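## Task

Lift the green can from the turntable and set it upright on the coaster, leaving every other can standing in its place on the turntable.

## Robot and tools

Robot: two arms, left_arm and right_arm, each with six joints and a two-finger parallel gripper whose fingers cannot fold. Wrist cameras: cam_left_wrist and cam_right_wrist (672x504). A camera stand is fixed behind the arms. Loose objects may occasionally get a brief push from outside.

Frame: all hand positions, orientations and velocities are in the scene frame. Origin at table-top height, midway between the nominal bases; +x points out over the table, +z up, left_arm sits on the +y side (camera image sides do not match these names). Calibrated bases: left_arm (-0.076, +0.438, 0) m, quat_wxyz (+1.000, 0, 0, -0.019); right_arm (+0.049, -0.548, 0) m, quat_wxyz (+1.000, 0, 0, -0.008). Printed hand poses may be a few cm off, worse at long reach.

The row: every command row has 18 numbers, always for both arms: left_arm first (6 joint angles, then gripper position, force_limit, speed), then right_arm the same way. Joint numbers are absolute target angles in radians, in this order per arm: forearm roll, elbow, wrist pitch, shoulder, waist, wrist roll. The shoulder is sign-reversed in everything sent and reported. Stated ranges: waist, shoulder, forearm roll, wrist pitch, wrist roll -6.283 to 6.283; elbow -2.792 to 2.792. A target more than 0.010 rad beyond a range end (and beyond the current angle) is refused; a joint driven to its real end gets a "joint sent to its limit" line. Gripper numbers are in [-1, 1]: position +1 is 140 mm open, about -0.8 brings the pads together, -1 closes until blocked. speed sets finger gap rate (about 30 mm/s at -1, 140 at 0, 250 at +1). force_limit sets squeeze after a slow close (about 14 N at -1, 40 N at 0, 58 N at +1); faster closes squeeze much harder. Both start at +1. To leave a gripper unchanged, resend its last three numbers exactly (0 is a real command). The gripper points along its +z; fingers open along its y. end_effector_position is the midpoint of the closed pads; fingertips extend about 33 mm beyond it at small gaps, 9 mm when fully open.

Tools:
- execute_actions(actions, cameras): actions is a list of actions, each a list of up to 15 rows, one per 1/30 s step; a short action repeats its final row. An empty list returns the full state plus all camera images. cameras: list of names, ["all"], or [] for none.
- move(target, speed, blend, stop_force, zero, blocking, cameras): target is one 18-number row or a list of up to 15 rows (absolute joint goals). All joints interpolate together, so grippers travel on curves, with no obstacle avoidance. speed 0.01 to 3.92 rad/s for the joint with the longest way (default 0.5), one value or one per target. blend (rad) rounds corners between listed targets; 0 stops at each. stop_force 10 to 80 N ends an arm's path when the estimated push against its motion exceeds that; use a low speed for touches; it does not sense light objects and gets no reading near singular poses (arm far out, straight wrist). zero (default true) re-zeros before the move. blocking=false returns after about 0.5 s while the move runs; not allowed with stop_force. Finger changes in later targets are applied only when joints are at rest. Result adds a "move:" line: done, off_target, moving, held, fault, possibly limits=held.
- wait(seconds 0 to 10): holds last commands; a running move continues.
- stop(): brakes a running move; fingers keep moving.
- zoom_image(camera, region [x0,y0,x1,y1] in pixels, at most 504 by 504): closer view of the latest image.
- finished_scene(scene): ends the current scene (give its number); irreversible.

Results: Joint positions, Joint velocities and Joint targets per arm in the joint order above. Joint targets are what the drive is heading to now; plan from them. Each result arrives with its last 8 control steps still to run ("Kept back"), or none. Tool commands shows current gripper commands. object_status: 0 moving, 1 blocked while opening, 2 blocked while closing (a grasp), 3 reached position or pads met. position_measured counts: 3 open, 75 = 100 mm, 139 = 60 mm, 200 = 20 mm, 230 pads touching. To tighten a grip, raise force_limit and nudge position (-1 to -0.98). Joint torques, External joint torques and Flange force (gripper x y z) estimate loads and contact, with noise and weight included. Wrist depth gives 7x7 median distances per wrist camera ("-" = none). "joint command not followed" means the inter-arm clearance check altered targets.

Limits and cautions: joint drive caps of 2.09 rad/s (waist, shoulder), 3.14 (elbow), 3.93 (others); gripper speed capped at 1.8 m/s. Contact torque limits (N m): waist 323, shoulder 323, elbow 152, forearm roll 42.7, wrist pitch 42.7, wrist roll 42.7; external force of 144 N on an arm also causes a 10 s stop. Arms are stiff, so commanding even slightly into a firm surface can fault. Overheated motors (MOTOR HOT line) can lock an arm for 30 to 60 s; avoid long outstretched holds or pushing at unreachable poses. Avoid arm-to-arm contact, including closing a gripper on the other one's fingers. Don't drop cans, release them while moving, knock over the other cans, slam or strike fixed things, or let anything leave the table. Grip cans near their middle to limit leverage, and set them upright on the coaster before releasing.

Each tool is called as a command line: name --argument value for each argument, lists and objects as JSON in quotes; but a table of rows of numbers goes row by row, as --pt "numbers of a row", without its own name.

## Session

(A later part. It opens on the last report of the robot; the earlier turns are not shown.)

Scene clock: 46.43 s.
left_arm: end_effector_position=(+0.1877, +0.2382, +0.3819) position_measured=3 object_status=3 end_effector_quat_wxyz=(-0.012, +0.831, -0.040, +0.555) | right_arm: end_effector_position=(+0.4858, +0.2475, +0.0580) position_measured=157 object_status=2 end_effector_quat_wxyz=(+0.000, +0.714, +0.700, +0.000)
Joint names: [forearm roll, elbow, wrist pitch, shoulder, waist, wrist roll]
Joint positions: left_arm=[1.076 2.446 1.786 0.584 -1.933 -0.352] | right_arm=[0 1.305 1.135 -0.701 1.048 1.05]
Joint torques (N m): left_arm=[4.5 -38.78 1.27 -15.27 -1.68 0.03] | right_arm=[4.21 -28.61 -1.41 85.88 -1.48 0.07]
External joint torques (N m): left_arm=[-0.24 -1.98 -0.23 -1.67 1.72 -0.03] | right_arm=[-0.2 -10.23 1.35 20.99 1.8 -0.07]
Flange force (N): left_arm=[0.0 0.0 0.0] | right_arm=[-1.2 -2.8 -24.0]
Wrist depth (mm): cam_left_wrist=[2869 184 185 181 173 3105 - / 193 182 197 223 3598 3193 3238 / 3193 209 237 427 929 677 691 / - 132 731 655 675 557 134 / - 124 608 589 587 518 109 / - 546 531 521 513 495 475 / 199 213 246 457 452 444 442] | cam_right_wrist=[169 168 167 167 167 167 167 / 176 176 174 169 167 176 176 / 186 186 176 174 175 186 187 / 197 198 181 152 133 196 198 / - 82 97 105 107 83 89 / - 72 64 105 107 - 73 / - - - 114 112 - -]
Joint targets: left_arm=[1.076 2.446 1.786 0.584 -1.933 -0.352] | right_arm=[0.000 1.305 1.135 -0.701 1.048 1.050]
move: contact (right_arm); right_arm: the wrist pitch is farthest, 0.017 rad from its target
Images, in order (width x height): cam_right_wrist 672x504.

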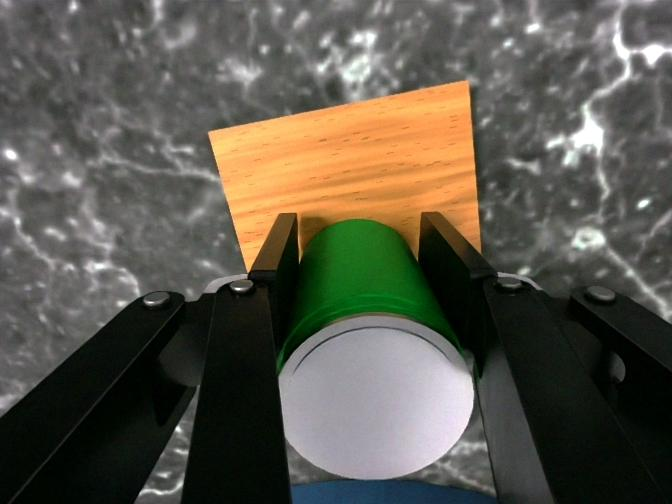

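move --pt "1.076 2.446 1.786 0.584 -1.933 -0.352 1 1 1 0 1.3010 1.144 -0.697 1.048 1.05 -1 -1 -0.3" --pt "1.076 2.446 1.786 0.584 -1.933 -0.352 1 1 1 0 1.2549 1.1635 -0.7232 1.0573 1.059 -1 -1 -0.3" --speed 0.15

move --target '[1.076,2.446,1.786,0.584,-1.933,-0.352,1,1,1,0,1.2649,1.1440,-0.7327,1.0573,1.059,-1,-1,-0.3]' --speed 0.02 --stop_force 12 --cameras '["cam_right_wrist"]'

Scene clock: 48.67 s.
left_arm: end_effector_position=(+0.1877, +0.2382, +0.3819) position_measured=3 object_status=3 end_effector_quat_wxyz=(-0.012, +0.831, -0.040, +0.555) | right_arm: end_effector_position=(+0.4869, +0.2660, +0.0634) position_measured=157 object_status=2 end_effector_quat_wxyz=(+0.000, +0.714, +0.700, +0.000)
Joint names: [forearm roll, elbow, wrist pitch, shoulder, waist, wrist roll]
Joint positions: left_arm=[1.076 2.446 1.786 0.584 -1.933 -0.352] | right_arm=[0 1.255 1.163 -0.723 1.057 1.059]
Joint torques (N m): left_arm=[4.55 -39 1.26 -15.9 -1.65 0.06] | right_arm=[4.46 -37.8 -0.08 107.81 -0.76 0.13]
External joint torques (N m): left_arm=[-0.31 -1.69 -0.23 -0.85 1.73 -0.06] | right_arm=[-0.42 -1.34 0.04 1.01 0.95 -0.13]
Flange force (N): left_arm=[0.0 0.0 0.0] | right_arm=[2.4 0.2 -1.7]
Wrist depth (mm): cam_left_wrist=[177 184 183 178 - 3105 - / 179 185 204 372 4928 3238 3063 / 2731 203 3148 444 865 729 681 / 804 132 - 562 673 541 134 / - 132 626 590 589 516 109 / - 562 533 533 514 494 472 / 199 213 247 458 455 454 440] | cam_right_wrist=[171 171 171 171 172 171 171 / 181 181 181 181 181 181 181 / 191 191 187 182 180 191 191 / 203 203 185 152 133 201 203 / 213 82 99 104 108 83 88 / - 72 64 106 107 - 73 / - - - 251 113 - -]
Joint targets: left_arm=[1.076 2.446 1.786 0.584 -1.933 -0.352] | right_arm=[0.000 1.255 1.163 -0.723 1.057 1.059]
move: done

Scene clock: 49.67 s.
left_arm: end_effector_position=(+0.1877, +0.2382, +0.3819) position_measured=3 object_status=3 end_effector_quat_wxyz=(-0.012, +0.831, -0.040, +0.555) | right_arm: end_effector_position=(+0.4869, +0.2661, +0.0580) position_measured=157 object_status=2 end_effector_quat_wxyz=(+0.000, +0.714, +0.700, +0.000)
Joint names: [forearm roll, elbow, wrist pitch, shoulder, waist, wrist roll]
Joint positions: left_arm=[1.076 2.446 1.786 0.584 -1.933 -0.352] | right_arm=[0 1.259 1.156 -0.727 1.057 1.059]
Joint torques (N m): left_arm=[4.58 -39.11 1.29 -15.4 -1.5 0.02] | right_arm=[4.4 -28.4 -1.55 86.65 -1.04 0.1]
External joint torques (N m): left_arm=[-0.31 -1.7 -0.26 -1.63 1.42 -0.03] | right_arm=[-0.4 -10.55 1.5 22 0.58 -0.1]
Flange force (N): left_arm=[0.0 0.0 0.0] | right_arm=[-2.2 -1.7 -24.7]
Wrist depth (mm): cam_left_wrist=[187 186 185 177 2983 2944 3105 / 182 187 203 378 3334 3285 3105 / 2944 204 843 443 3598 685 702 / 815 138 738 653 630 590 133 / - 142 640 590 581 515 109 / - 542 531 522 514 499 474 / 199 212 246 461 454 447 443] | cam_right_wrist=[169 168 167 167 168 167 167 / 176 176 176 176 175 176 177 / 186 186 179 176 177 186 187 / 198 198 181 152 134 196 198 / - 82 99 103 108 83 88 / - 72 64 105 107 - 73 / - - - 246 113 - -]
Joint targets: left_arm=[1.076 2.446 1.786 0.584 -1.933 -0.352] | right_arm=[0.000 1.259 1.156 -0.727 1.057 1.059]
move: contact (right_arm); right_arm: the wrist pitch is farthest, 0.012 rad from its target
Images, in order (width x height): cam_right_wrist 672x504.

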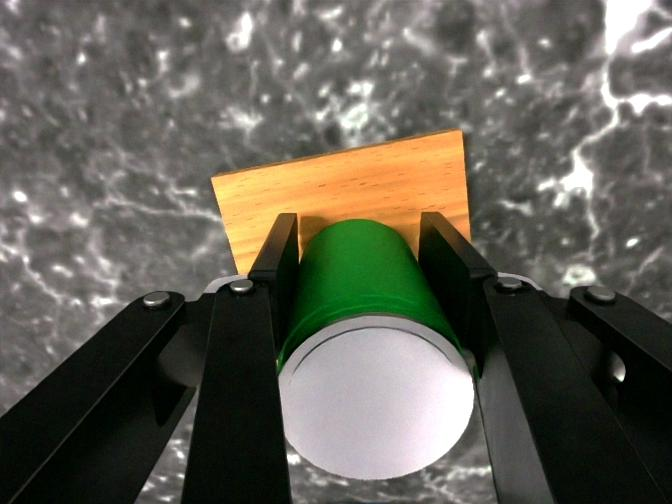

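move --pt "1.076 2.446 1.786 0.584 -1.933 -0.352 1 1 1 0 1.2577 1.158 -0.7257 1.0573 1.059 0.3 -1 -1" --pt "1.076 2.446 1.786 0.584 -1.933 -0.352 1 1 1 0 1.145 1.37 -0.63 1.0573 1.059 0.3 -1 -1" --speed 0.3 --cameras '["cam_right_wrist"]'

Scene clock: 52.77 s.
left_arm: end_effector_position=(+0.1877, +0.2382, +0.3819) position_measured=3 object_status=3 end_effector_quat_wxyz=(-0.012, +0.831, -0.040, +0.555) | right_arm: end_effector_position=(+0.4808, +0.2556, +0.2075) position_measured=91 object_status=3 end_effector_quat_wxyz=(+0.000, +0.714, +0.700, -0.002)
Joint names: [forearm roll, elbow, wrist pitch, shoulder, waist, wrist roll]
Joint positions: left_arm=[1.076 2.446 1.786 0.584 -1.933 -0.352] | right_arm=[0 1.145 1.37 -0.63 1.057 1.059]
Joint torques (N m): left_arm=[4.55 -38.93 1.26 -15.29 -1.93 -0.01] | right_arm=[4.69 -38.72 -0.17 100.22 -0.7 0.09]
External joint torques (N m): left_arm=[-0.3 -1.82 -0.23 -1.79 1.77 0.01] | right_arm=[-0.4 -2.99 0.13 3.36 0.5 -0.09]
Flange force (N): left_arm=[0.0 0.0 0.0] | right_arm=[2.8 1.0 -5.1]
Wrist depth (mm): cam_left_wrist=[2906 1828 1937 336 3334 - 2699 / - 3542 2699 2869 3656 3285 3148 / 3022 2906 3022 830 889 713 689 / - 132 729 570 702 545 134 / - 123 640 600 565 515 110 / - 548 524 512 507 495 473 / 199 213 247 457 452 446 440] | cam_right_wrist=[301 299 299 299 299 299 298 / 315 314 315 311 311 316 316 / 334 335 331 285 326 336 332 / 354 351 155 355 357 138 352 / 368 91 134 378 378 111 - / - 61 367 347 348 - 66 / - - 368 357 361 - -]
Joint targets: left_arm=[1.076 2.446 1.786 0.584 -1.933 -0.352] | right_arm=[0.000 1.145 1.370 -0.630 1.057 1.059]
move: done
Images, in order (width x height): cam_right_wrist 672x504.

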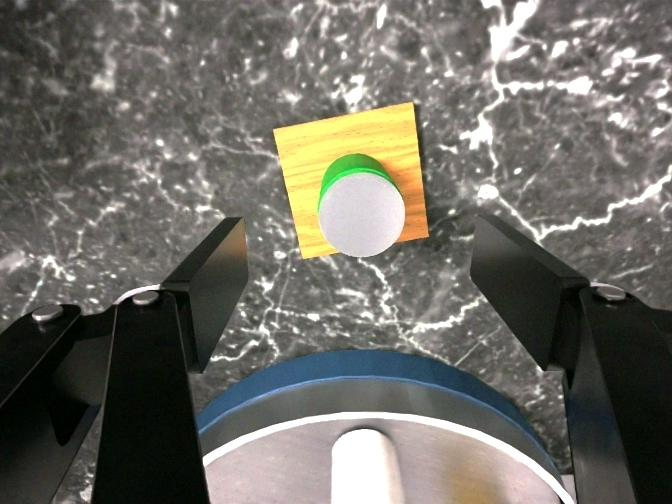

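Standing on the coaster.

finished_scene --scene 1

The scene is finished: the task was done.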